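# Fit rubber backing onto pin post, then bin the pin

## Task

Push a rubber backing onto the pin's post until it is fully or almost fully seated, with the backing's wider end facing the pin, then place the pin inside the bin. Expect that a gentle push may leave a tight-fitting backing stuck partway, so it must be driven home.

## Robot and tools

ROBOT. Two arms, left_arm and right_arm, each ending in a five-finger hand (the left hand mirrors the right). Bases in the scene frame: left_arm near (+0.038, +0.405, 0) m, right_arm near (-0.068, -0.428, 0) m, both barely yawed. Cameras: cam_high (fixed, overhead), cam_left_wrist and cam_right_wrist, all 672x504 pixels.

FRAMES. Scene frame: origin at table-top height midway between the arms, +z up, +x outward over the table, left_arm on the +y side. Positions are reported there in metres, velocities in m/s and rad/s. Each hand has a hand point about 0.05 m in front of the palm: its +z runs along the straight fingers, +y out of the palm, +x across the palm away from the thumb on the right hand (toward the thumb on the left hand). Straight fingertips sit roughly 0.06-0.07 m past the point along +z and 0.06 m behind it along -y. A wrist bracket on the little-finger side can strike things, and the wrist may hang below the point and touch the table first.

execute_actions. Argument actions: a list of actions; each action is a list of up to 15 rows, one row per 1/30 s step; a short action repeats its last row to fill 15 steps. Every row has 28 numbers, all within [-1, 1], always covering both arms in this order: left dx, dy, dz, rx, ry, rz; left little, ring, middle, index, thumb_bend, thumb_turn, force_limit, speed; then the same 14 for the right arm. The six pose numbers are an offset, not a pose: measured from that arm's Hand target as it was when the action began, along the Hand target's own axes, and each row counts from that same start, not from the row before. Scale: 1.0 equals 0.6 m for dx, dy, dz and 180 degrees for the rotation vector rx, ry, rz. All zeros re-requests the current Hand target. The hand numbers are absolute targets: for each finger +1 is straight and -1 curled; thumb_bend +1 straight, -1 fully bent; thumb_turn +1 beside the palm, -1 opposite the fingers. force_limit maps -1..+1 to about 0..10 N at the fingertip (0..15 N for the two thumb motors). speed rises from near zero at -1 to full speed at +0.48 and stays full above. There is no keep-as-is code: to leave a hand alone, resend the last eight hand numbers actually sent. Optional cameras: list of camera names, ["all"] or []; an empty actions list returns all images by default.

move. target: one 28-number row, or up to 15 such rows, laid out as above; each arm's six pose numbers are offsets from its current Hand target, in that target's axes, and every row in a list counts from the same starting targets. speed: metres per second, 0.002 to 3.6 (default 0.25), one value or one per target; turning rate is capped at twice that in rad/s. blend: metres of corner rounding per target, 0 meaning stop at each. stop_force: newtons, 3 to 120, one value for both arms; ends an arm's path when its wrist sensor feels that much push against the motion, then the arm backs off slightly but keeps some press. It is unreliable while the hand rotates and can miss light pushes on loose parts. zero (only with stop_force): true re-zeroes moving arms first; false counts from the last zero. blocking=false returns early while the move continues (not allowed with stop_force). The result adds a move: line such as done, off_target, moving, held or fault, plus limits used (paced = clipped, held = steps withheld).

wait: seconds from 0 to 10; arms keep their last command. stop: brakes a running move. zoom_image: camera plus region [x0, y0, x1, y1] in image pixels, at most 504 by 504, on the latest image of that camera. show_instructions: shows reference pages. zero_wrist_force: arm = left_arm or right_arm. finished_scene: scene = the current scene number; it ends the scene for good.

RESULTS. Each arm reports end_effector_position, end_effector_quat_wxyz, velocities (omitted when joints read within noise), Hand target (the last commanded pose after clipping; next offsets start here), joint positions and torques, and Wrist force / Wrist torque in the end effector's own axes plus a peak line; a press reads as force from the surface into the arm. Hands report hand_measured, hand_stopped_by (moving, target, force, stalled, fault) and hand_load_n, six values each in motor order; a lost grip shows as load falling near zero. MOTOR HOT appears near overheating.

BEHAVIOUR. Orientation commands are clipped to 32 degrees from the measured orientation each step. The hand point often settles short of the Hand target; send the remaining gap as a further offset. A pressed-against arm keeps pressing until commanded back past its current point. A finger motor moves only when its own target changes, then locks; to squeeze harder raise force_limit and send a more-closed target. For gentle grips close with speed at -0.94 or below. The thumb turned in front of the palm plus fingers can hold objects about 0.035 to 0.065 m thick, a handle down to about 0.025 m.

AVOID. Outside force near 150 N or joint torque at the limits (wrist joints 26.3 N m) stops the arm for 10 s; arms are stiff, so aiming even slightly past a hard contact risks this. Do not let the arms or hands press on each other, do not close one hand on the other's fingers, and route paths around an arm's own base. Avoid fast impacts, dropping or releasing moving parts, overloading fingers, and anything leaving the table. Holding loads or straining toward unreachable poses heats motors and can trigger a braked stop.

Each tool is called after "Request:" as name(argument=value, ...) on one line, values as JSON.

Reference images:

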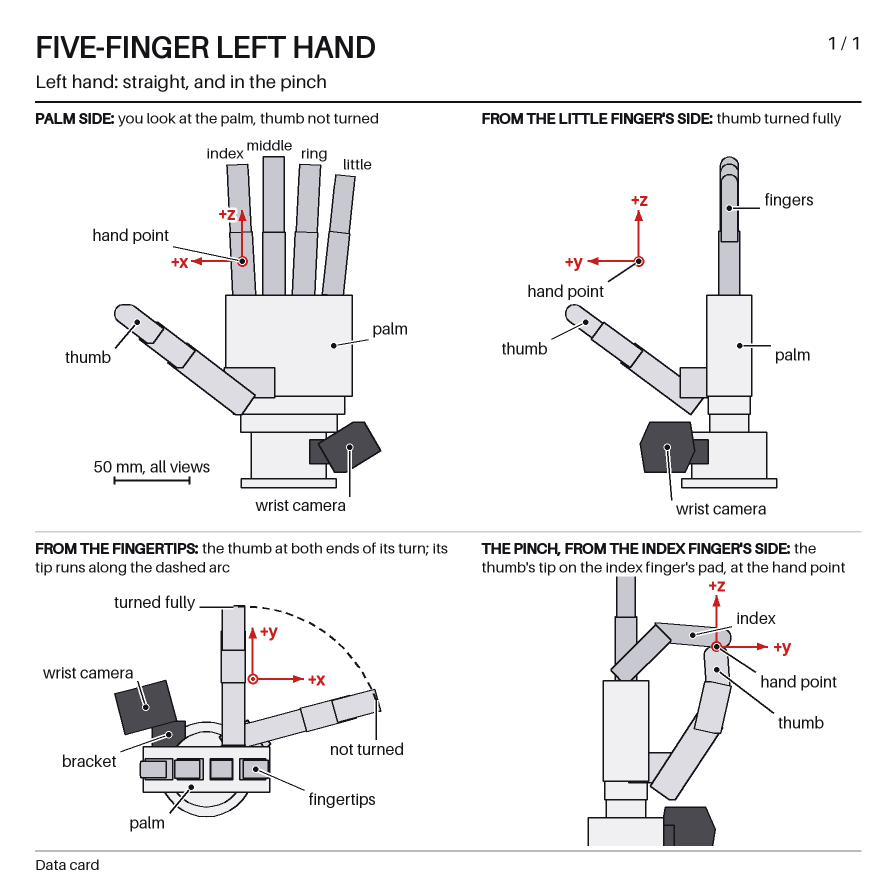

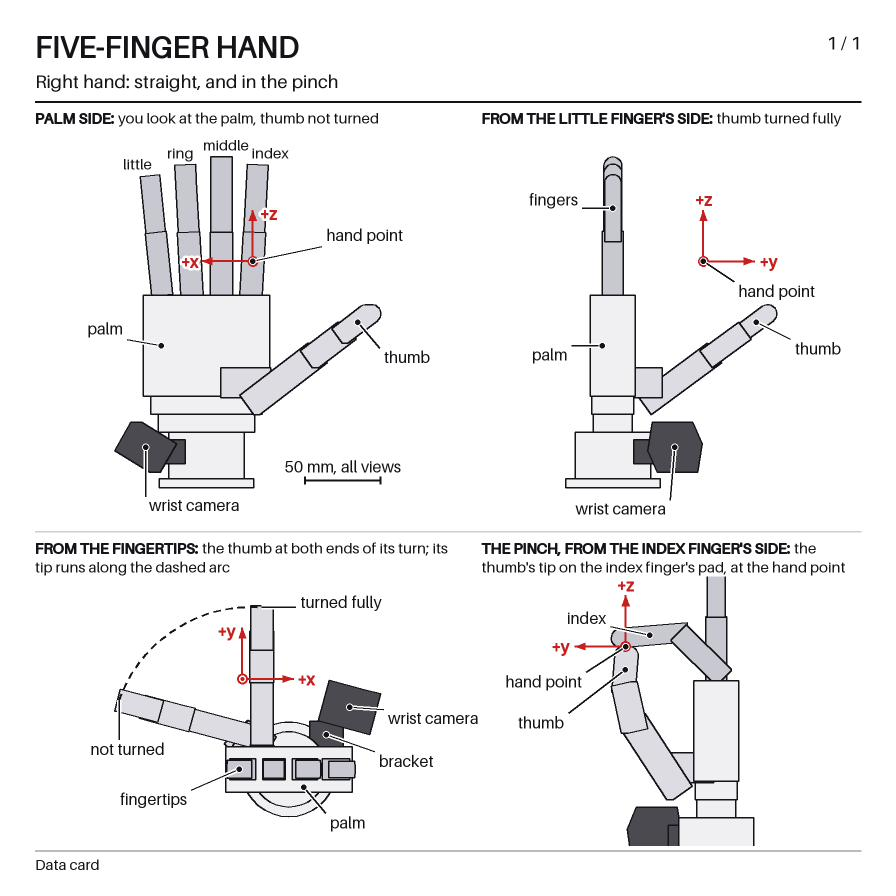

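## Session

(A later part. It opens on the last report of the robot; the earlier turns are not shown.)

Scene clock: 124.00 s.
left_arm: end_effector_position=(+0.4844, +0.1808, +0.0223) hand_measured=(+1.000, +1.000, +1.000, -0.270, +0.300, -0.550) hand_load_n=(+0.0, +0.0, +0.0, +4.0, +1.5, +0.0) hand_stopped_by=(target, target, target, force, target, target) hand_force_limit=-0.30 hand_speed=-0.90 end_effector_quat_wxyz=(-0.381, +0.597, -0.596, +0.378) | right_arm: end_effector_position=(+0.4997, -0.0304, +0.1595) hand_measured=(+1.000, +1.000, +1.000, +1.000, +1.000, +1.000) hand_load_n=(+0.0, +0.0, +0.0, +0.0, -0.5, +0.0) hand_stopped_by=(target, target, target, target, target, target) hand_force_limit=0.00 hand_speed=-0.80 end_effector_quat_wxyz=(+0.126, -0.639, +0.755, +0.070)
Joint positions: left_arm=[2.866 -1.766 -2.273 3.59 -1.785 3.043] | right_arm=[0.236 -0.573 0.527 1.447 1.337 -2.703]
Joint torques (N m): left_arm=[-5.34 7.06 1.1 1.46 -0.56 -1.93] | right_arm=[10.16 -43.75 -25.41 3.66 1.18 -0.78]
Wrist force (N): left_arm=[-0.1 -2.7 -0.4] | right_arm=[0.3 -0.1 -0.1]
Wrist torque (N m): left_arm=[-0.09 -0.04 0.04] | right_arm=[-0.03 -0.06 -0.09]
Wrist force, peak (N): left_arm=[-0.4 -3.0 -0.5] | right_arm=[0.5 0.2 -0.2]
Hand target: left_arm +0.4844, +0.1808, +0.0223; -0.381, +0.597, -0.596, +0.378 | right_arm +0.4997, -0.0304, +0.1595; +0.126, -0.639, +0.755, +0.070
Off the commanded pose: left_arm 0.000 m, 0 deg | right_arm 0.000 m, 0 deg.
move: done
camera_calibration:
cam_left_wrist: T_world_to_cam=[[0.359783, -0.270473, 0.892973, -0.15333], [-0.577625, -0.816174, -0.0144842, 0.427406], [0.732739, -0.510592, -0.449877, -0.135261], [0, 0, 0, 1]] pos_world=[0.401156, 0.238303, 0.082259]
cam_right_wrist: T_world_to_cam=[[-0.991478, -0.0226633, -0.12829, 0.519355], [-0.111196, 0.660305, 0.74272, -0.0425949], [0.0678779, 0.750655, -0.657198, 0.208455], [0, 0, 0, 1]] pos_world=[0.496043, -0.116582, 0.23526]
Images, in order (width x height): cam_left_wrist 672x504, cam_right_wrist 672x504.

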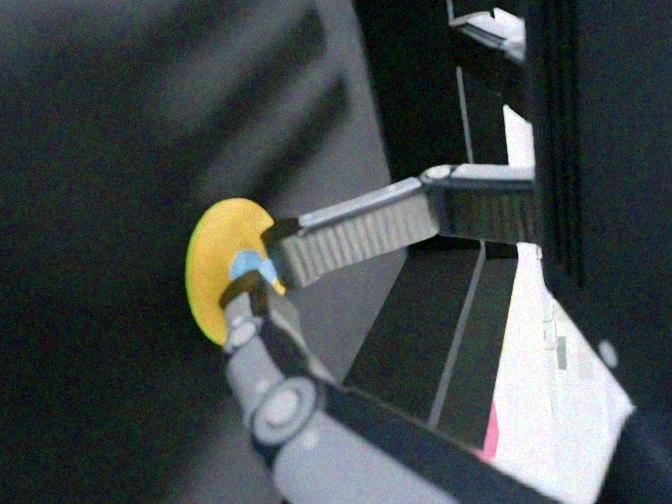

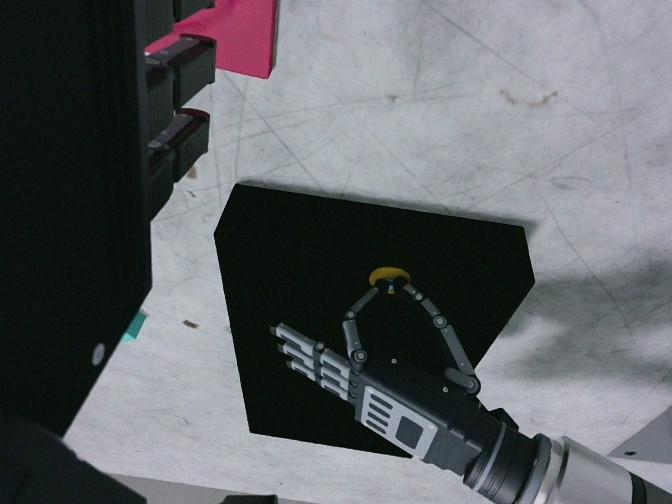

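Request:
move(target=[0,-0.0302,-0.0141,0,0,0,1,1,1,-0.5,0.3,-0.55,-0.3,-0.9, 0,0,0,0,0,0,1,1,1,1,1,1,0,-0.8], speed=0.04, cameras=["cam_left_wrist","cam_right_wrist"])

Request:
zoom_image(camera="cam_right_wrist", region=[350, 240, 430, 340])

Request:
zoom_image(camera="cam_left_wrist", region=[150, 200, 310, 350])

Scene clock: 125.37 s.
left_arm: end_effector_position=(+0.4844, +0.1807, +0.0422) hand_measured=(+1.000, +1.000, +1.000, -0.270, +0.300, -0.550) hand_load_n=(+0.0, -0.5, +0.0, +2.5, +2.0, +0.0) hand_stopped_by=(target, target, target, force, target, target) hand_force_limit=-0.30 hand_speed=-0.90 end_effector_quat_wxyz=(-0.381, +0.597, -0.596, +0.378) | right_arm: end_effector_position=(+0.4997, -0.0304, +0.1595) hand_measured=(+1.000, +1.000, +1.000, +1.000, +1.000, +1.000) hand_load_n=(+0.0, +0.0, +0.0, +0.0, +0.0, +0.0) hand_stopped_by=(target, target, target, target, target, target) hand_force_limit=0.00 hand_speed=-0.80 end_effector_quat_wxyz=(+0.126, -0.639, +0.755, +0.070)
Joint positions: left_arm=[2.866 -1.72 -2.255 3.525 -1.786 3.043] | right_arm=[0.236 -0.573 0.527 1.447 1.337 -2.703]
Joint torques (N m): left_arm=[-8.75 34.36 24.42 -0.83 -1.33 -2.41] | right_arm=[9.9 -43.35 -24.82 3.69 0.79 -0.71]
Wrist force (N): left_arm=[-0.2 -0.5 -0.4] | right_arm=[0.2 0.0 -0.1]
Wrist torque (N m): left_arm=[-0.03 -0.02 0.03] | right_arm=[-0.01 -0.05 -0.10]
Wrist force, peak (N): left_arm=[-0.3 -3.2 -0.4] | right_arm=[0.6 0.1 0.1]
Hand target: left_arm +0.4844, +0.1807, +0.0423; -0.381, +0.597, -0.596, +0.378 | right_arm +0.4997, -0.0304, +0.1595; +0.126, -0.639, +0.755, +0.070
Off the commanded pose: left_arm 0.000 m, 0 deg | right_arm 0.000 m, 0 deg.
move: done
camera_calibration:
cam_left_wrist: T_world_to_cam=[[0.359783, -0.270473, 0.892973, -0.171163], [-0.577625, -0.816174, -0.0144842, 0.42767], [0.732739, -0.510592, -0.449877, -0.126433], [0, 0, 0, 1]] pos_world=[0.401256, 0.238203, 0.102159]
cam_right_wrist: T_world_to_cam=[[-0.991478, -0.0226633, -0.12829, 0.519355], [-0.111196, 0.660305, 0.74272, -0.0425949], [0.0678779, 0.750655, -0.657198, 0.208455], [0, 0, 0, 1]] pos_world=[0.496043, -0.116582, 0.23526]
Images, in order (width x height): cam_left_wrist 672x504, cam_right_wrist 672x504.

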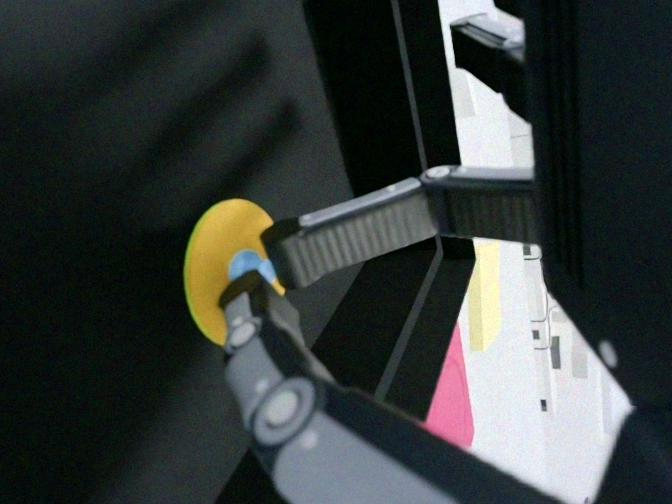

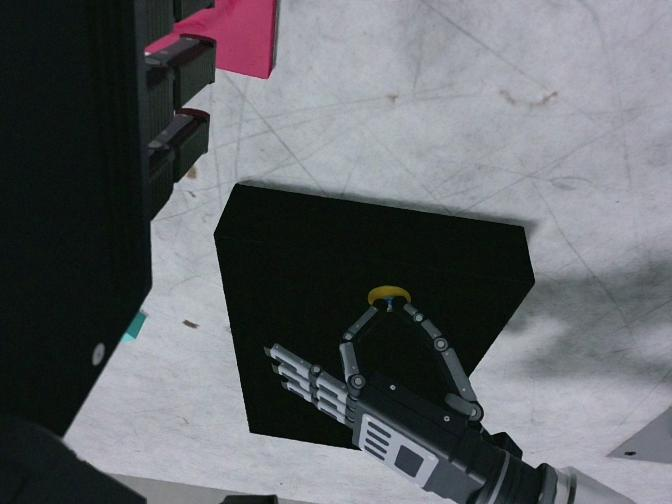

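Scaled by 5.040 from the camera's 672x504 image, which has a finer 960x720 frame.

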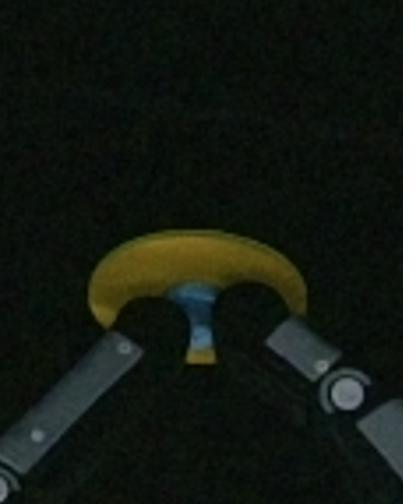

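Scaled by 3.150 from the camera's 672x504 image, which has a finer 960x720 frame.

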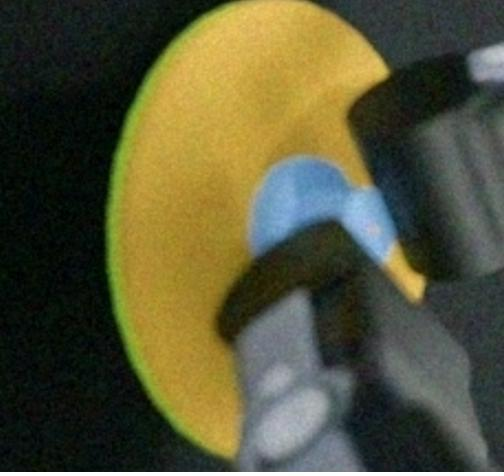

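Request:
move(target=[[-0.001,-0.1811,-0.0846,0,0,0,1,1,1,-0.5,0.3,-0.55,-0.3,-0.9, 0.5,-0.0183,-0.3256,0,0,0,1,1,1,1,1,1,0,-0.8],[0.4667,-0.2447,-0.1793,-0.0544,-0.0835,0.1446,1,1,1,-0.5,0.3,-0.55,-0.3,-0.9, 0.9148,-0.0335,-0.5957,0,0,0,1,1,1,1,1,1,0,-0.8]], speed=0.2, blend=[0.03,0], cameras=["all"])

Scene clock: 131.23 s.
left_arm: end_effector_position=(+0.4504, -0.1000, +0.2200) hand_measured=(+1.000, +1.000, +1.000, -0.270, +0.300, -0.550) hand_load_n=(+0.0, +0.0, +0.0, +2.5, +2.0, +0.0) hand_stopped_by=(target, target, target, force, target, target) hand_force_limit=-0.30 hand_speed=-0.90 end_effector_quat_wxyz=(+0.478, -0.522, +0.690, -0.150) | right_arm: end_effector_position=(+0.4005, -0.6494, +0.3504) hand_measured=(+1.000, +1.000, +1.000, +1.000, +1.000, +1.000) hand_load_n=(+0.0, +0.0, +0.0, +0.0, +0.0, +0.0) hand_stopped_by=(target, target, target, target, target, target) hand_force_limit=0.00 hand_speed=-0.80 end_effector_quat_wxyz=(+0.126, -0.639, +0.755, +0.070)
Joint positions: left_arm=[2.141 -2.385 -0.781 2.032 -2.561 2.698] | right_arm=[-0.825 -0.776 0.486 1.988 1.311 -3.8]
Joint torques (N m): left_arm=[-9.64 36.6 29.08 -2.95 -2.6 -2.52] | right_arm=[-8.76 -35.67 -24.2 4.57 1.56 -1.19]
Wrist force (N): left_arm=[-0.9 -0.2 0.1] | right_arm=[0.3 0.5 -0.5]
Wrist torque (N m): left_arm=[-0.01 0.08 -0.01] | right_arm=[0.10 -0.06 0.08]
Wrist force, peak (N): left_arm=[-0.7 -0.8 -0.6] | right_arm=[1.0 0.6 -0.2]
Hand target: left_arm +0.4504, -0.1000, +0.2200; +0.478, -0.522, +0.690, -0.150 | right_arm +0.4005, -0.6494, +0.3504; +0.126, -0.639, +0.755, +0.070
Off the commanded pose: left_arm 0.000 m, 0 deg | right_arm 0.000 m, 0 deg.
move: done
camera_calibration:
cam_left_wrist: T_world_to_cam=[[0.510827, -0.64227, 0.571441, -0.428073], [-0.571964, -0.750158, -0.331844, 0.255487], [0.641805, -0.157328, -0.750556, -0.0224233], [0, 0, 0, 1]] pos_world=[0.379192, -0.0868104, 0.31257]
cam_right_wrist: T_world_to_cam=[[-0.991478, -0.0226633, -0.12829, 0.431452], [-0.111196, 0.660305, 0.74272, 0.213326], [0.0678779, 0.750655, -0.657198, 0.805162], [0, 0, 0, 1]] pos_world=[0.396843, -0.735482, 0.42606]

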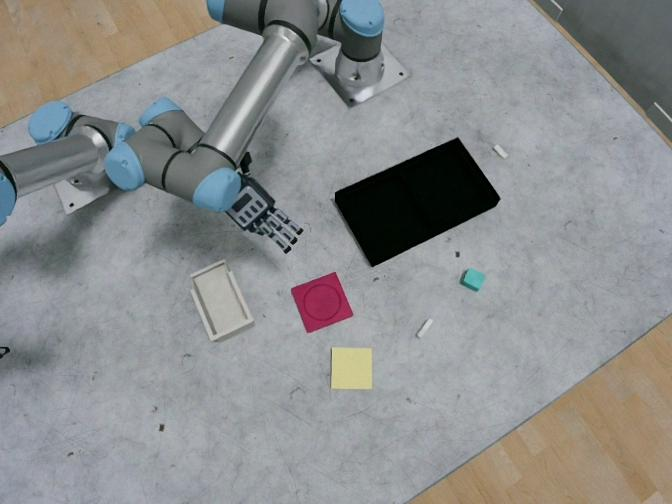

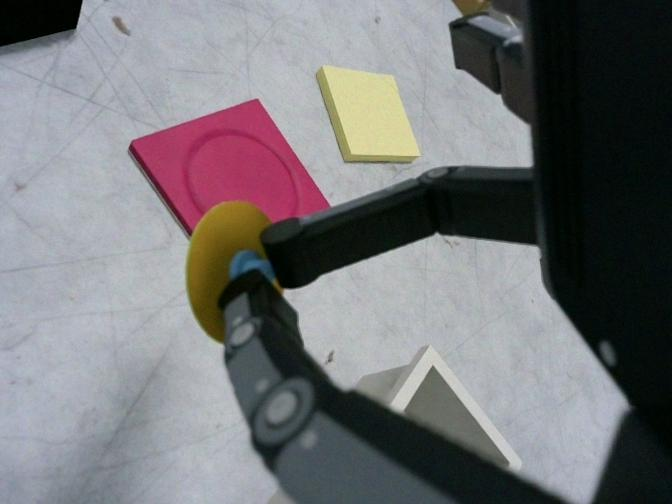

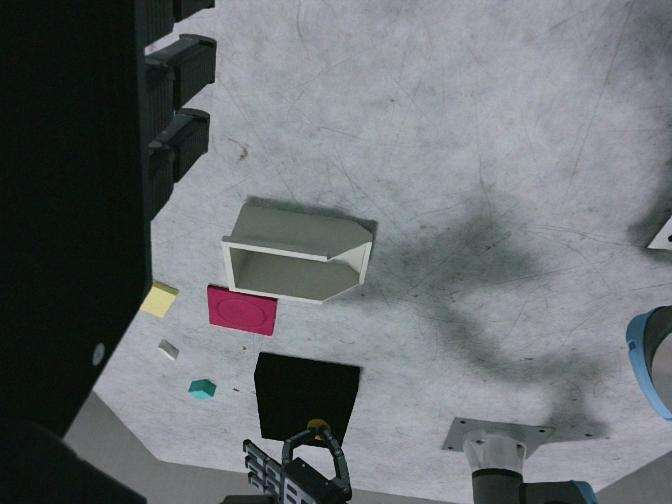

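Request:
zoom_image(camera="cam_right_wrist", region=[190, 180, 410, 320])

Request:
zoom_image(camera="cam_high", region=[170, 240, 280, 360])

Scaled by 2.291 from the camera's 672x504 image, which has a finer 960x720 frame.

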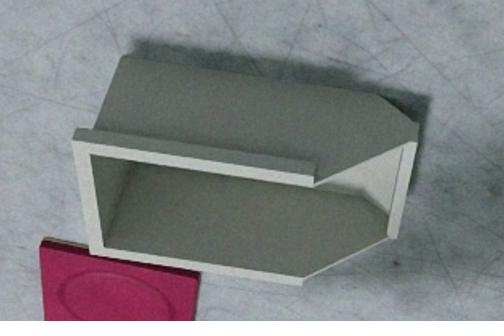

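Scaled by 4.200 from the camera's 672x504 image, which has a finer 960x720 frame.

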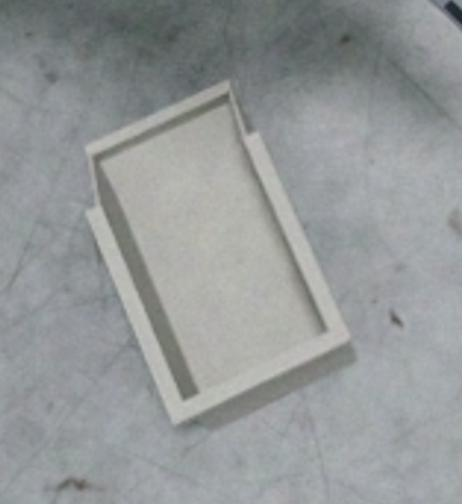

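Request:
move(target=[0.3503,-0.0547,-0.0063,0,0,0,1,1,1,-0.5,0.3,-0.55,-0.3,-0.9, 0,0,0,0,0,0,1,1,1,1,1,1,0,-0.8], speed=0.2, cameras=["all"])

Request:
zoom_image(camera="cam_right_wrist", region=[190, 180, 410, 340])

Scene clock: 139.10 s.
left_arm: end_effector_position=(+0.4667, -0.2950, +0.1391) hand_measured=(+1.000, +1.000, +1.000, -0.270, +0.300, -0.550) hand_load_n=(+0.0, +0.0, +0.0, +3.0, +2.0, +0.0) hand_stopped_by=(target, target, target, force, target, target) hand_force_limit=-0.30 hand_speed=-0.90 end_effector_quat_wxyz=(+0.464, -0.464, +0.693, -0.300) | right_arm: end_effector_position=(+0.4005, -0.6494, +0.3504) hand_measured=(+1.000, +1.000, +1.000, +1.000, +1.000, +1.000) hand_load_n=(+0.0, -0.5, +0.0, +0.0, +0.0, +0.0) hand_stopped_by=(target, target, target, target, target, target) hand_force_limit=0.00 hand_speed=-0.80 end_effector_quat_wxyz=(+0.126, -0.639, +0.755, +0.070)
Joint positions: left_arm=[2.021 -2.865 -0.035 2.155 -2.529 2.902] | right_arm=[-0.825 -0.776 0.486 1.988 1.311 -3.8]
Joint torques (N m): left_arm=[-9.46 47.79 29.98 0.54 -2.37 2.38] | right_arm=[-5.16 -35.94 -24.25 4.77 1.57 -1.27]
Wrist force (N): left_arm=[-0.7 0.1 -0.4] | right_arm=[0.4 0.4 -0.4]
Wrist torque (N m): left_arm=[0.04 0.04 -0.15] | right_arm=[0.08 -0.08 0.09]
Wrist force, peak (N): left_arm=[-1.8 -0.1 0.0] | right_arm=[0.7 0.5 -0.6]
Hand target: left_arm +0.4669, -0.2962, +0.1394; +0.478, -0.522, +0.690, -0.150 | right_arm +0.4005, -0.6494, +0.3504; +0.126, -0.639, +0.755, +0.070
Off the commanded pose: left_arm 0.001 m, 18 deg | right_arm 0.000 m, 0 deg.
elbow stopped short (left arm): the move would have taken joint 3 (elbow) straighter than the controller allows.
move: off_target (left_arm)
camera_calibration:
cam_left_wrist: T_world_to_cam=[[0.263459, -0.623709, 0.735918, -0.417377], [-0.686917, -0.656909, -0.310831, 0.169689], [0.6773, -0.423623, -0.601505, -0.240097], [0, 0, 0, 1]] pos_world=[0.389142, -0.250562, 0.21548]
cam_right_wrist: T_world_to_cam=[[-0.991478, -0.0226633, -0.12829, 0.431449], [-0.111196, 0.660305, 0.74272, 0.213392], [0.0678779, 0.750655, -0.657198, 0.805237], [0, 0, 0, 1]] pos_world=[0.396843, -0.735582, 0.42606]

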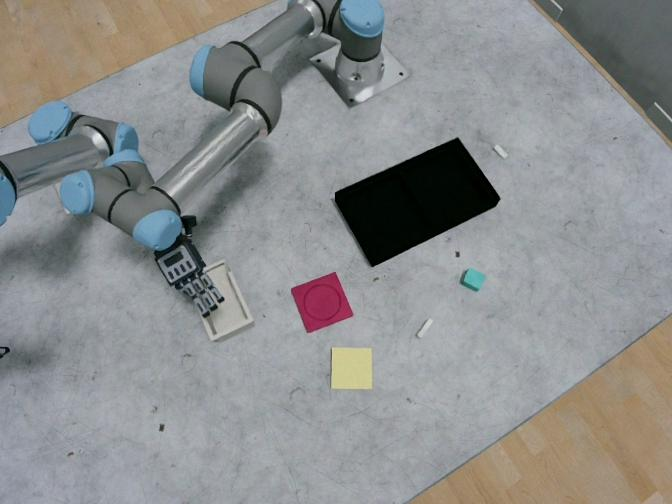

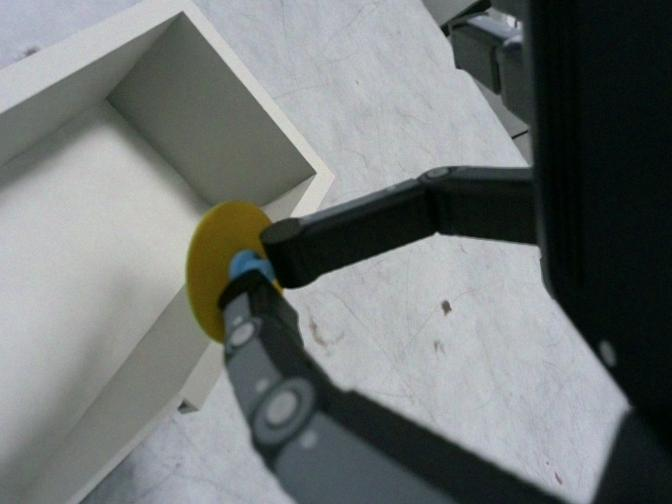

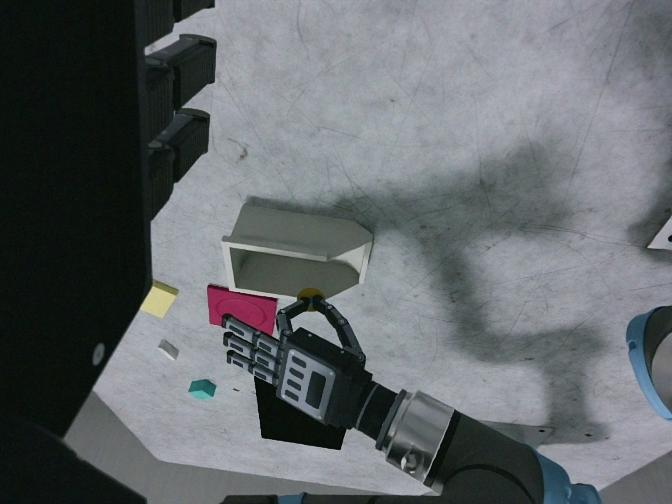

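Scaled by 2.291 from the camera's 672x504 image, which has a finer 960x720 frame.

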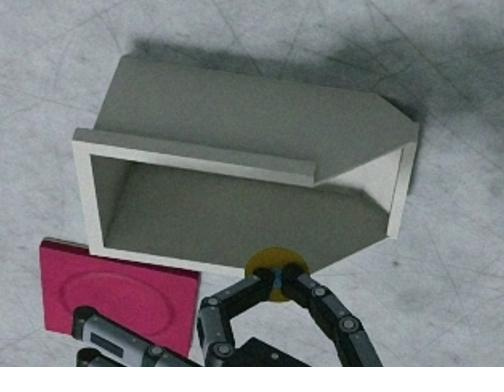

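Request:
move(target=[[-0.1222,-0.0367,-0.0257,0,0,0,1,1,1,-0.5,0.3,-0.55,-0.3,-0.9, 0,0,0,0,0,0,1,1,1,1,1,1,0,-0.8],[-0.2958,0.2153,0.0553,0.162,0.4478,0.0977,1,1,1,-0.5,0.3,-0.55,-0.3,-0.9, 0,0,0,0,0,0,1,1,1,1,1,1,0,-0.8]], speed=0.2, blend=[0.03,0], cameras=["all"])

Scene clock: 150.20 s.
left_arm: end_effector_position=(+0.4190, -0.0803, +0.1209) hand_measured=(+1.000, +1.000, +1.000, -0.270, +0.300, -0.550) hand_load_n=(+0.0, +0.0, -0.5, +2.5, +2.0, +0.0) hand_stopped_by=(target, target, target, force, target, target) hand_force_limit=-0.30 hand_speed=-0.90 end_effector_quat_wxyz=(+0.047, -0.076, +0.841, -0.534) end_effector_velocity=(+0.000, +0.000, -0.001) end_effector_angular_velocity=(+0.001, +0.001, -0.003) | right_arm: end_effector_position=(+0.4005, -0.6494, +0.3504) hand_measured=(+1.000, +1.000, +1.000, +1.000, +1.000, +1.000) hand_load_n=(+0.0, +0.0, +0.0, +0.0, +0.0, +0.0) hand_stopped_by=(target, target, target, target, target, target) hand_force_limit=0.00 hand_speed=-0.80 end_effector_quat_wxyz=(+0.126, -0.639, +0.755, +0.070)
Joint positions: left_arm=[2.741 -2.002 -1.656 2.912 -0.678 3.764] | right_arm=[-0.825 -0.776 0.486 1.988 1.311 -3.8]
Joint velocities: left_arm=[0.001 -0.002 0.001 -0.003 0.003 0.005] | right_arm=[within noise]
Joint torques (N m): left_arm=[9.54 21.93 26.66 -2.01 1.83 2.88] | right_arm=[6.28 -37.01 -24.53 4.64 1.34 -0.9]
Wrist force (N): left_arm=[-0.2 -0.4 -0.3] | right_arm=[0.6 0.3 -0.4]
Wrist torque (N m): left_arm=[-0.01 -0.01 -0.11] | right_arm=[0.07 -0.11 0.10]
Wrist force, peak (N): left_arm=[-1.3 -0.3 -0.2] | right_arm=[0.6 0.6 -0.5]
Hand target: left_arm +0.4190, -0.0802, +0.1208; +0.047, -0.075, +0.841, -0.534 | right_arm +0.4005, -0.6494, +0.3504; +0.126, -0.639, +0.755, +0.070
Off the commanded pose: left_arm 0.000 m, 0 deg | right_arm 0.000 m, 0 deg.
elbow stopped short (left arm): the move would have taken joint 3 (elbow) straighter than the controller allows.
move: done
camera_calibration:
cam_left_wrist: T_world_to_cam=[[-0.200307, -0.402371, 0.893294, -0.0643756], [-0.904003, 0.427404, -0.0101908, 0.414072], [-0.377697, -0.809582, -0.449357, 0.264895], [0, 0, 0, 1]] pos_world=[0.461478, 0.0115756, 0.180758]
cam_right_wrist: T_world_to_cam=[[-0.991478, -0.0226633, -0.12829, 0.431449], [-0.111196, 0.660305, 0.74272, 0.213392], [0.0678779, 0.750655, -0.657198, 0.805237], [0, 0, 0, 1]] pos_world=[0.396843, -0.735582, 0.42606]

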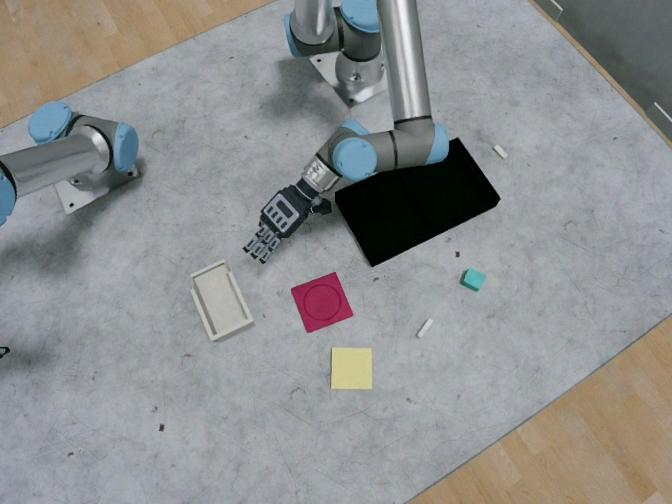

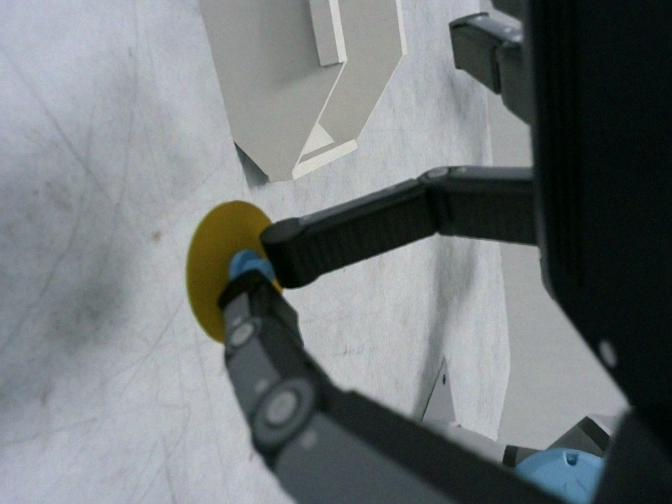

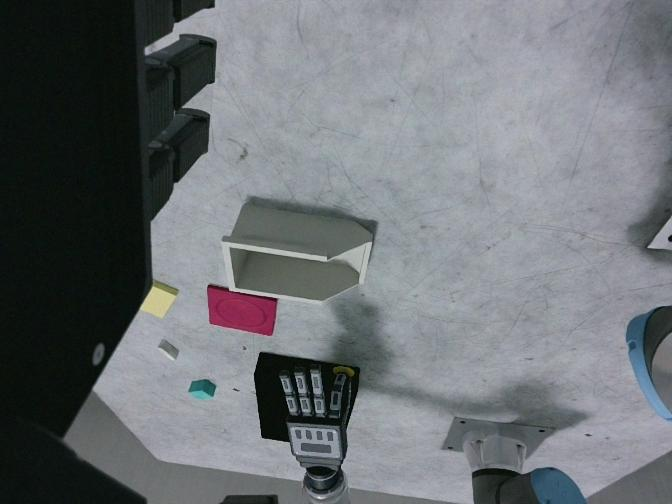

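Request:
move(target=[0,0.14,0.0658,0,0,0,1,1,1,-0.5,0.3,-0.55,-0.3,-0.9, 0,0,0,0,0,0,1,1,1,1,1,1,0,-0.8], speed=0.1)

Request:
move(target=[0,0.0272,0.0128,0,0,0,1,1,1,-0.5,0.3,-0.55,-0.3,-0.9, 0,0,0,0,0,0,1,1,1,1,1,1,0,-0.8], speed=0.012, stop_force=3, cameras=["cam_left_wrist","cam_right_wrist"])

Request:
zoom_image(camera="cam_left_wrist", region=[150, 180, 310, 360])

Scene clock: 152.63 s.
left_arm: end_effector_position=(+0.4189, -0.0802, +0.0282) hand_measured=(+1.000, +1.000, +1.000, -0.270, +0.300, -0.550) hand_load_n=(+0.0, +0.0, -0.5, +2.5, +2.0, +0.0) hand_stopped_by=(target, target, target, force, target, target) hand_force_limit=-0.30 hand_speed=-0.90 end_effector_quat_wxyz=(+0.047, -0.075, +0.841, -0.534) | right_arm: end_effector_position=(+0.4005, -0.6494, +0.3504) hand_measured=(+1.000, +1.000, +1.000, +1.000, +1.000, +1.000) hand_load_n=(+0.0, +0.0, +0.0, +0.0, +0.0, +0.0) hand_stopped_by=(target, target, target, target, target, target) hand_force_limit=0.00 hand_speed=-0.80 end_effector_quat_wxyz=(+0.126, -0.639, +0.755, +0.070)
Joint positions: left_arm=[2.741 -2.13 -1.738 3.122 -0.678 3.765] | right_arm=[-0.825 -0.776 0.486 1.988 1.311 -3.8]
Joint torques (N m): left_arm=[-9.31 23.06 3.2 0.59 -0.76 -2.43] | right_arm=[6.75 -36.68 -23.94 4.52 1.18 -0.81]
Wrist force (N): left_arm=[-0.3 -0.3 -0.3] | right_arm=[0.4 0.2 -0.6]
Wrist torque (N m): left_arm=[-0.01 0.01 0.02] | right_arm=[0.07 -0.08 0.09]
Wrist force, peak (N): left_arm=[-0.3 -1.0 -0.3] | right_arm=[0.4 0.8 -0.4]
Hand target: left_arm +0.4189, -0.0802, +0.0280; +0.047, -0.075, +0.841, -0.534 | right_arm +0.4005, -0.6494, +0.3504; +0.126, -0.639, +0.755, +0.070
Off the commanded pose: left_arm 0.000 m, 0 deg | right_arm 0.000 m, 0 deg.
move: done

Scene clock: 154.87 s.
left_arm: end_effector_position=(+0.4189, -0.0802, +0.0175) hand_measured=(+1.000, +1.000, +1.000, -0.270, +0.300, -0.550) hand_load_n=(+0.0, +0.0, +0.0, +2.5, +1.0, +0.0) hand_stopped_by=(target, target, target, force, target, target) hand_force_limit=-0.30 hand_speed=-0.90 end_effector_quat_wxyz=(+0.047, -0.075, +0.841, -0.534) | right_arm: end_effector_position=(+0.4005, -0.6494, +0.3504) hand_measured=(+1.000, +1.000, +1.000, +1.000, +1.000, +1.000) hand_load_n=(+0.0, +0.0, +0.0, +0.0, +0.0, +0.0) hand_stopped_by=(target, target, target, target, target, target) hand_force_limit=0.00 hand_speed=-0.80 end_effector_quat_wxyz=(+0.126, -0.639, +0.755, +0.070)
Joint positions: left_arm=[2.741 -2.147 -1.744 3.145 -0.678 3.765] | right_arm=[-0.825 -0.776 0.486 1.988 1.311 -3.8]
Joint torques (N m): left_arm=[-9.04 50.08 23.51 -2.13 -0.73 -1.45] | right_arm=[6.14 -36.18 -23.99 4.45 1.24 -0.69]
Wrist force (N): left_arm=[-0.4 -3.0 -1.7] | right_arm=[0.4 0.5 -0.5]
Wrist torque (N m): left_arm=[-0.11 -0.02 0.03] | right_arm=[0.11 -0.08 0.09]
Wrist force, peak (N): left_arm=[-0.5 -8.7 -5.9] | right_arm=[0.6 0.4 -0.6]
Hand target: left_arm +0.4189, -0.0802, +0.0175; +0.047, -0.075, +0.841, -0.534 (not the last commanded pose) | right_arm +0.4005, -0.6494, +0.3504; +0.126, -0.639, +0.755, +0.070
Off the commanded pose: left_arm 0.008 m, 0 deg | right_arm 0.000 m, 0 deg.
move: contact (left_arm)
camera_calibration:
cam_left_wrist: T_world_to_cam=[[-0.200357, -0.402308, 0.893312, 0.0279919], [-0.903836, 0.427761, -0.0100728, 0.412838], [-0.378071, -0.809425, -0.449325, 0.218562], [0, 0, 0, 1]] pos_world=[0.461378, 0.0115755, 0.0773585]
cam_right_wrist: T_world_to_cam=[[-0.991478, -0.0226633, -0.12829, 0.431449], [-0.111196, 0.660305, 0.74272, 0.213392], [0.0678779, 0.750655, -0.657198, 0.805237], [0, 0, 0, 1]] pos_world=[0.396843, -0.735582, 0.42606]
Images, in order (width x height): cam_left_wrist 672x504, cam_right_wrist 672x504.

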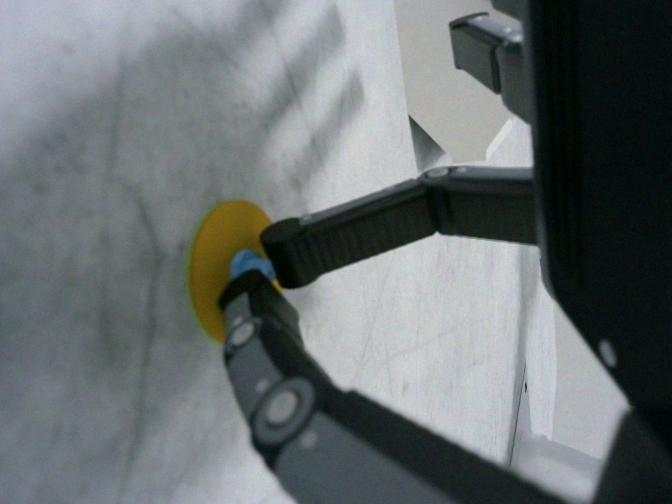

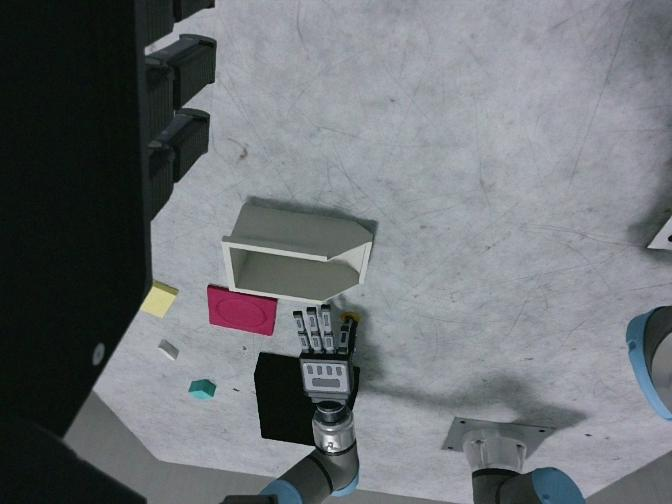

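Scaled by 2.800 from the camera's 672x504 image, which has a finer 960x720 frame.

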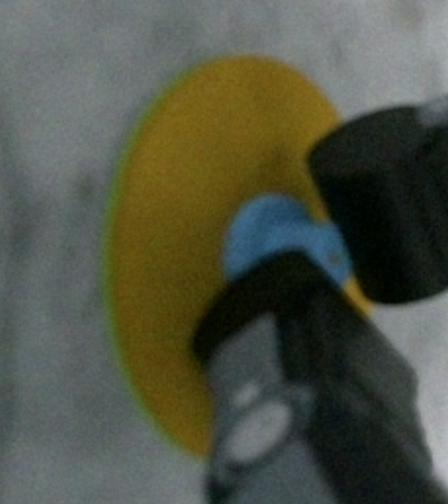

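Request:
move(target=[[0,0,0,0,0,0,1,1,1,-0.24,0.3,-0.55,-0.3,-0.5, 0,0,0,0,0,0,1,1,1,1,1,1,0,-0.8],[0,-0.0181,-0.0085,0,0,0,1,1,1,-0.24,0.3,-0.55,-0.3,-0.5, 0,0,0,0,0,0,1,1,1,1,1,1,0,-0.8],[0,-0.0679,-0.0319,0,0,0,-0.8,-0.8,-0.8,-0.22,0.3,-0.55,0,-0.2, 0,0,0,0,0,0,1,1,1,1,1,1,0,-0.8]], speed=[0.03,0.03,0.1], cameras=["cam_left_wrist","cam_right_wrist"])

Scene clock: 158.70 s.
left_arm: end_effector_position=(+0.4189, -0.0802, +0.0625) hand_measured=(-0.800, -0.800, -0.800, -0.220, +0.300, -0.550) hand_load_n=(+0.5, +0.0, +0.5, +0.0, +0.0, +0.0) hand_stopped_by=(target, target, target, target, target, target) hand_force_limit=0.00 hand_speed=-0.20 end_effector_quat_wxyz=(+0.047, -0.075, +0.841, -0.534) | right_arm: end_effector_position=(+0.4005, -0.6494, +0.3504) hand_measured=(+1.000, +1.000, +1.000, +1.000, +1.000, +1.000) hand_load_n=(+0.0, +0.0, +0.0, +0.0, +0.0, +0.0) hand_stopped_by=(target, target, target, target, target, target) hand_force_limit=0.00 hand_speed=-0.80 end_effector_quat_wxyz=(+0.126, -0.639, +0.755, +0.070)
Joint positions: left_arm=[2.741 -2.078 -1.714 3.045 -0.678 3.765] | right_arm=[-0.825 -0.776 0.486 1.988 1.311 -3.8]
Joint torques (N m): left_arm=[8.75 49.95 24.27 -2.06 1.18 2.58] | right_arm=[6.99 -35.67 -23.65 4.32 0.98 -0.42]
Wrist force (N): left_arm=[-0.4 -0.7 -0.3] | right_arm=[0.2 0.4 -0.2]
Wrist torque (N m): left_arm=[-0.04 0.02 -0.12] | right_arm=[0.06 -0.06 0.07]
Wrist force, peak (N): left_arm=[-0.8 -3.4 -2.0] | right_arm=[0.5 0.8 -0.4]
Hand target: left_arm +0.4189, -0.0802, +0.0625; +0.047, -0.075, +0.841, -0.534 | right_arm +0.4005, -0.6494, +0.3504; +0.126, -0.639, +0.755, +0.070
Off the commanded pose: left_arm 0.000 m, 0 deg | right_arm 0.000 m, 0 deg.
move: done
camera_calibration:
cam_left_wrist: T_world_to_cam=[[-0.200357, -0.402308, 0.893312, -0.0121871], [-0.903836, 0.427761, -0.0100728, 0.413381], [-0.378071, -0.809425, -0.449325, 0.23882], [0, 0, 0, 1]] pos_world=[0.461478, 0.0115755, 0.122358]
cam_right_wrist: T_world_to_cam=[[-0.991478, -0.0226633, -0.12829, 0.431449], [-0.111196, 0.660305, 0.74272, 0.213392], [0.0678779, 0.750655, -0.657198, 0.805237], [0, 0, 0, 1]] pos_world=[0.396843, -0.735582, 0.42606]
Images, in order (width x height): cam_left_wrist 672x504, cam_right_wrist 672x504.

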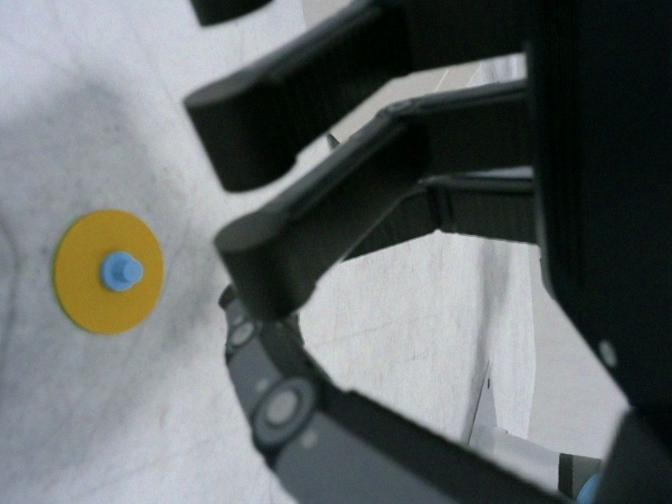

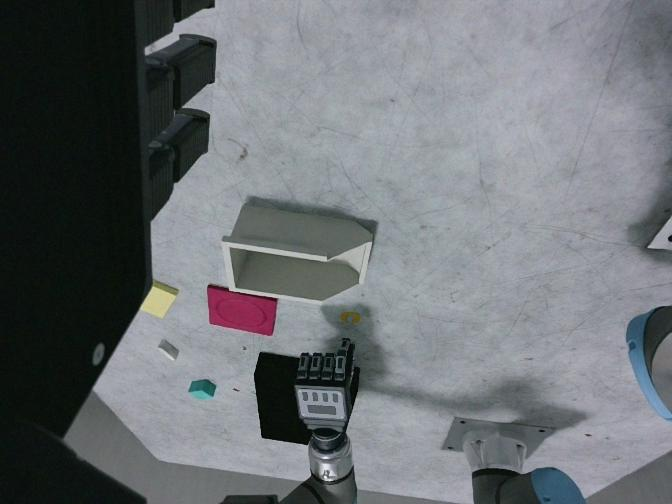

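Request:
move(target=[[0,0.0664,0.0312,0,0,0,-0.8,-0.8,-0.8,-0.22,0.3,-0.55,0,-0.2, 0,0,0,0,0,0,1,1,1,1,1,1,0,-0.8],[0,0.0674,0.0317,0,0,0,-0.8,-0.8,-0.8,-0.5,0.3,-0.55,-0.2,-0.9, 0,0,0,0,0,0,1,1,1,1,1,1,0,-0.8]], speed=[0.05,0.02], cameras=["cam_left_wrist","cam_right_wrist"])

Scene clock: 161.40 s.
left_arm: end_effector_position=(+0.4189, -0.0802, +0.0178) hand_measured=(-0.800, -0.800, -0.800, -0.292, +0.300, -0.550) hand_load_n=(+0.0, +0.0, +0.0, +5.0, +1.5, +0.0) hand_stopped_by=(target, target, target, force, target, target) hand_force_limit=-0.20 hand_speed=-0.90 end_effector_quat_wxyz=(+0.047, -0.075, +0.841, -0.534) | right_arm: end_effector_position=(+0.4005, -0.6494, +0.3504) hand_measured=(+1.000, +1.000, +1.000, +1.000, +1.000, +1.000) hand_load_n=(+0.0, +0.0, +0.0, +0.0, +0.0, +0.0) hand_stopped_by=(target, target, target, target, target, target) hand_force_limit=0.00 hand_speed=-0.80 end_effector_quat_wxyz=(+0.126, -0.639, +0.755, +0.070)
Joint positions: left_arm=[2.741 -2.146 -1.744 3.144 -0.678 3.765] | right_arm=[-0.825 -0.776 0.486 1.988 1.311 -3.8]
Joint torques (N m): left_arm=[-9.11 22.86 2.33 0.56 -0.94 -2.09] | right_arm=[6.27 -35.07 -23.58 4.36 1.2 -0.38]
Wrist force (N): left_arm=[-0.3 -4.5 -1.1] | right_arm=[0.2 0.5 -0.6]
Wrist torque (N m): left_arm=[-0.12 -0.01 -0.04] | right_arm=[0.11 -0.04 0.08]
Wrist force, peak (N): left_arm=[-0.4 -4.7 -0.7] | right_arm=[0.4 0.8 -0.4]
Hand target: left_arm +0.4189, -0.0802, +0.0178; +0.047, -0.075, +0.841, -0.534 | right_arm +0.4005, -0.6494, +0.3504; +0.126, -0.639, +0.755, +0.070
Off the commanded pose: left_arm 0.000 m, 0 deg | right_arm 0.000 m, 0 deg.
move: done
camera_calibration:
cam_left_wrist: T_world_to_cam=[[-0.200357, -0.402308, 0.893312, 0.0277239], [-0.903836, 0.427761, -0.0100728, 0.412841], [-0.378071, -0.809425, -0.449325, 0.218697], [0, 0, 0, 1]] pos_world=[0.461378, 0.0115755, 0.0776585]
cam_right_wrist: T_world_to_cam=[[-0.991478, -0.0226633, -0.12829, 0.431449], [-0.111196, 0.660305, 0.74272, 0.213392], [0.0678779, 0.750655, -0.657198, 0.805237], [0, 0, 0, 1]] pos_world=[0.396843, -0.735582, 0.42606]
Images, in order (width x height): cam_left_wrist 672x504, cam_right_wrist 672x504.

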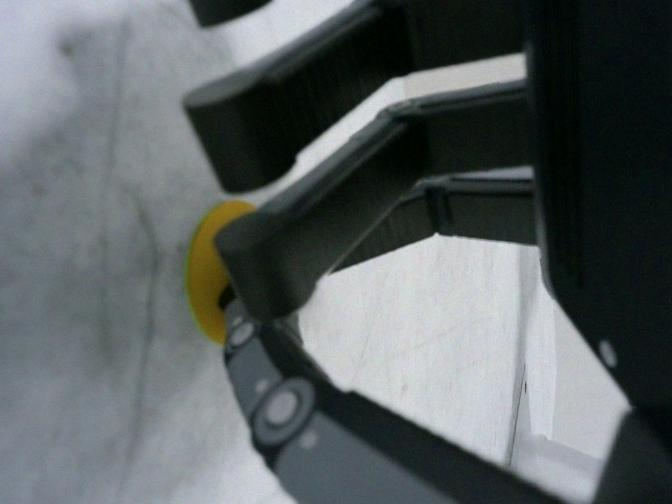

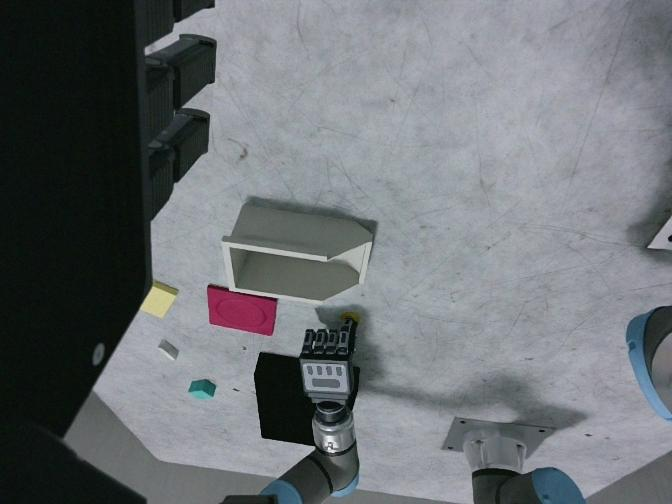

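Request:
move(target=[[0,-0.1509,-0.071,0,0,0,-0.8,-0.8,-0.8,-0.5,0.3,-0.55,-0.2,-0.9, 0,0,0,0,0,0,1,1,1,1,1,1,0,-0.8],[0.036,-0.2925,0.2307,-0.0833,0,0,-0.8,-0.8,-0.8,-0.5,0.3,-0.55,-0.2,-0.9, 0,0,0,0,0,0,1,1,1,1,1,1,0,-0.8]], speed=[0.08,0.15], blend=[0.03,0], cameras=["all"])

Request:
zoom_image(camera="cam_right_wrist", region=[190, 180, 410, 340])

Scene clock: 166.73 s.
left_arm: end_effector_position=(+0.4332, -0.2808, +0.1177) hand_measured=(-0.800, -0.800, -0.800, -0.292, +0.300, -0.550) hand_load_n=(+0.0, +0.0, +0.0, +0.0, +0.0, +0.0) hand_stopped_by=(target, target, target, force, target, target) hand_force_limit=-0.20 hand_speed=-0.90 end_effector_quat_wxyz=(+0.037, -0.081, +0.903, -0.420) | right_arm: end_effector_position=(+0.4005, -0.6494, +0.3504) hand_measured=(+1.000, +1.000, +1.000, +1.000, +1.000, +1.000) hand_load_n=(+0.0, +0.0, +0.0, +0.0, +0.0, +0.0) hand_stopped_by=(target, target, target, target, target, target) hand_force_limit=0.00 hand_speed=-0.80 end_effector_quat_wxyz=(+0.126, -0.639, +0.755, +0.070)
Joint positions: left_arm=[2.374 -2.469 -0.759 2.407 -1.077 3.613] | right_arm=[-0.825 -0.776 0.486 1.988 1.311 -3.8]
Joint torques (N m): left_arm=[-9.83 39.93 29.53 -1.98 -0.97 2.5] | right_arm=[6.51 -36.43 -23.32 4.19 1.06 -0.18]
Wrist force (N): left_arm=[-0.3 -0.5 0.0] | right_arm=[0.4 0.3 -0.2]
Wrist torque (N m): left_arm=[-0.03 0.04 -0.10] | right_arm=[0.06 -0.09 0.09]
Wrist force, peak (N): left_arm=[-0.7 -5.0 -1.2] | right_arm=[0.4 0.6 -0.5]
Hand target: left_arm +0.4332, -0.2808, +0.1177; +0.037, -0.081, +0.903, -0.419 | right_arm +0.4005, -0.6494, +0.3504; +0.126, -0.639, +0.755, +0.070
Off the commanded pose: left_arm 0.000 m, 0 deg | right_arm 0.000 m, 0 deg.
move: done
camera_calibration:
cam_left_wrist: T_world_to_cam=[[-0.161718, -0.617512, 0.769757, -0.202008], [-0.900713, 0.411057, 0.140526, 0.488782], [-0.403191, -0.670605, -0.622676, 0.176911], [0, 0, 0, 1]] pos_world=[0.478913, -0.207022, 0.196969]
cam_right_wrist: T_world_to_cam=[[-0.991478, -0.0226633, -0.12829, 0.431449], [-0.111196, 0.660305, 0.74272, 0.213392], [0.0678779, 0.750655, -0.657198, 0.805237], [0, 0, 0, 1]] pos_world=[0.396843, -0.735582, 0.42606]

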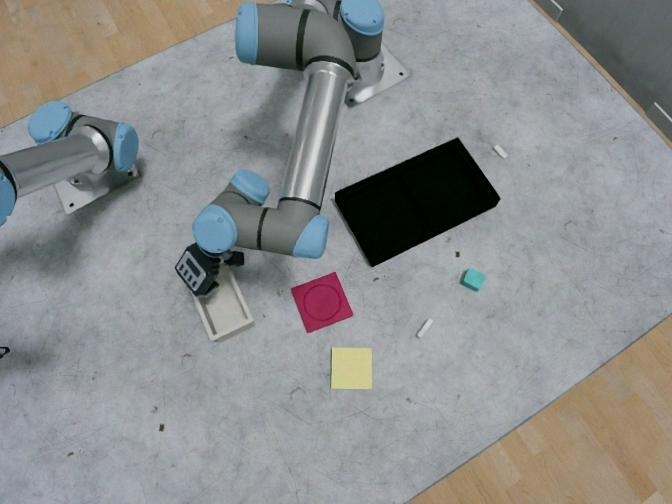

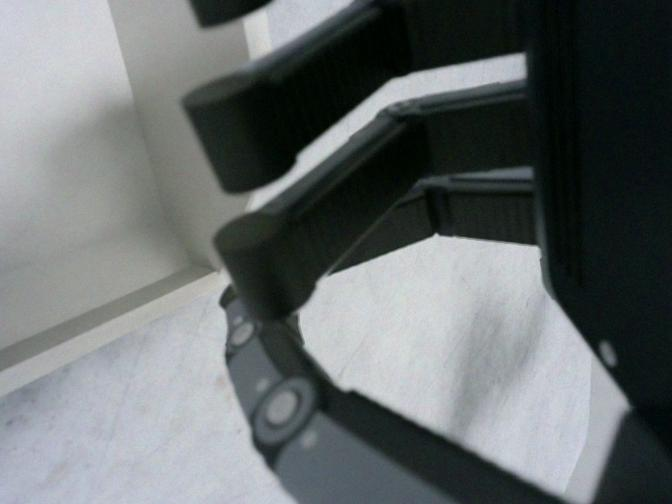

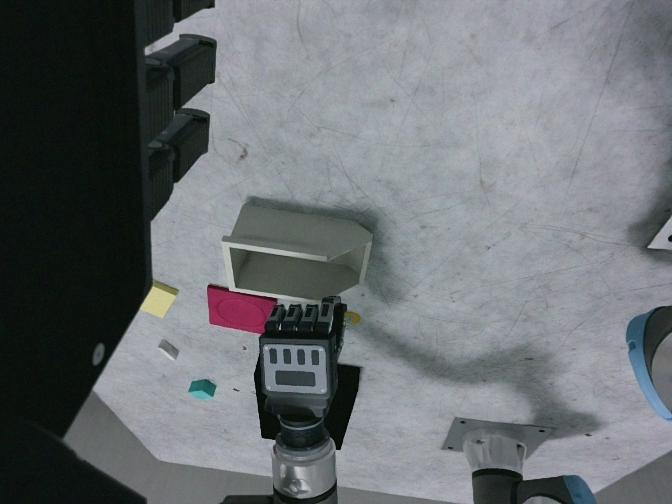

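Scaled by 2.291 from the camera's 672x504 image, which has a finer 960x720 frame.

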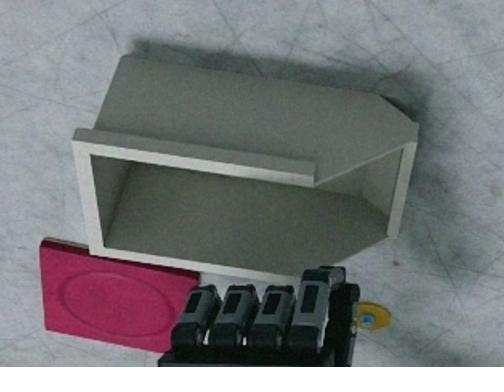

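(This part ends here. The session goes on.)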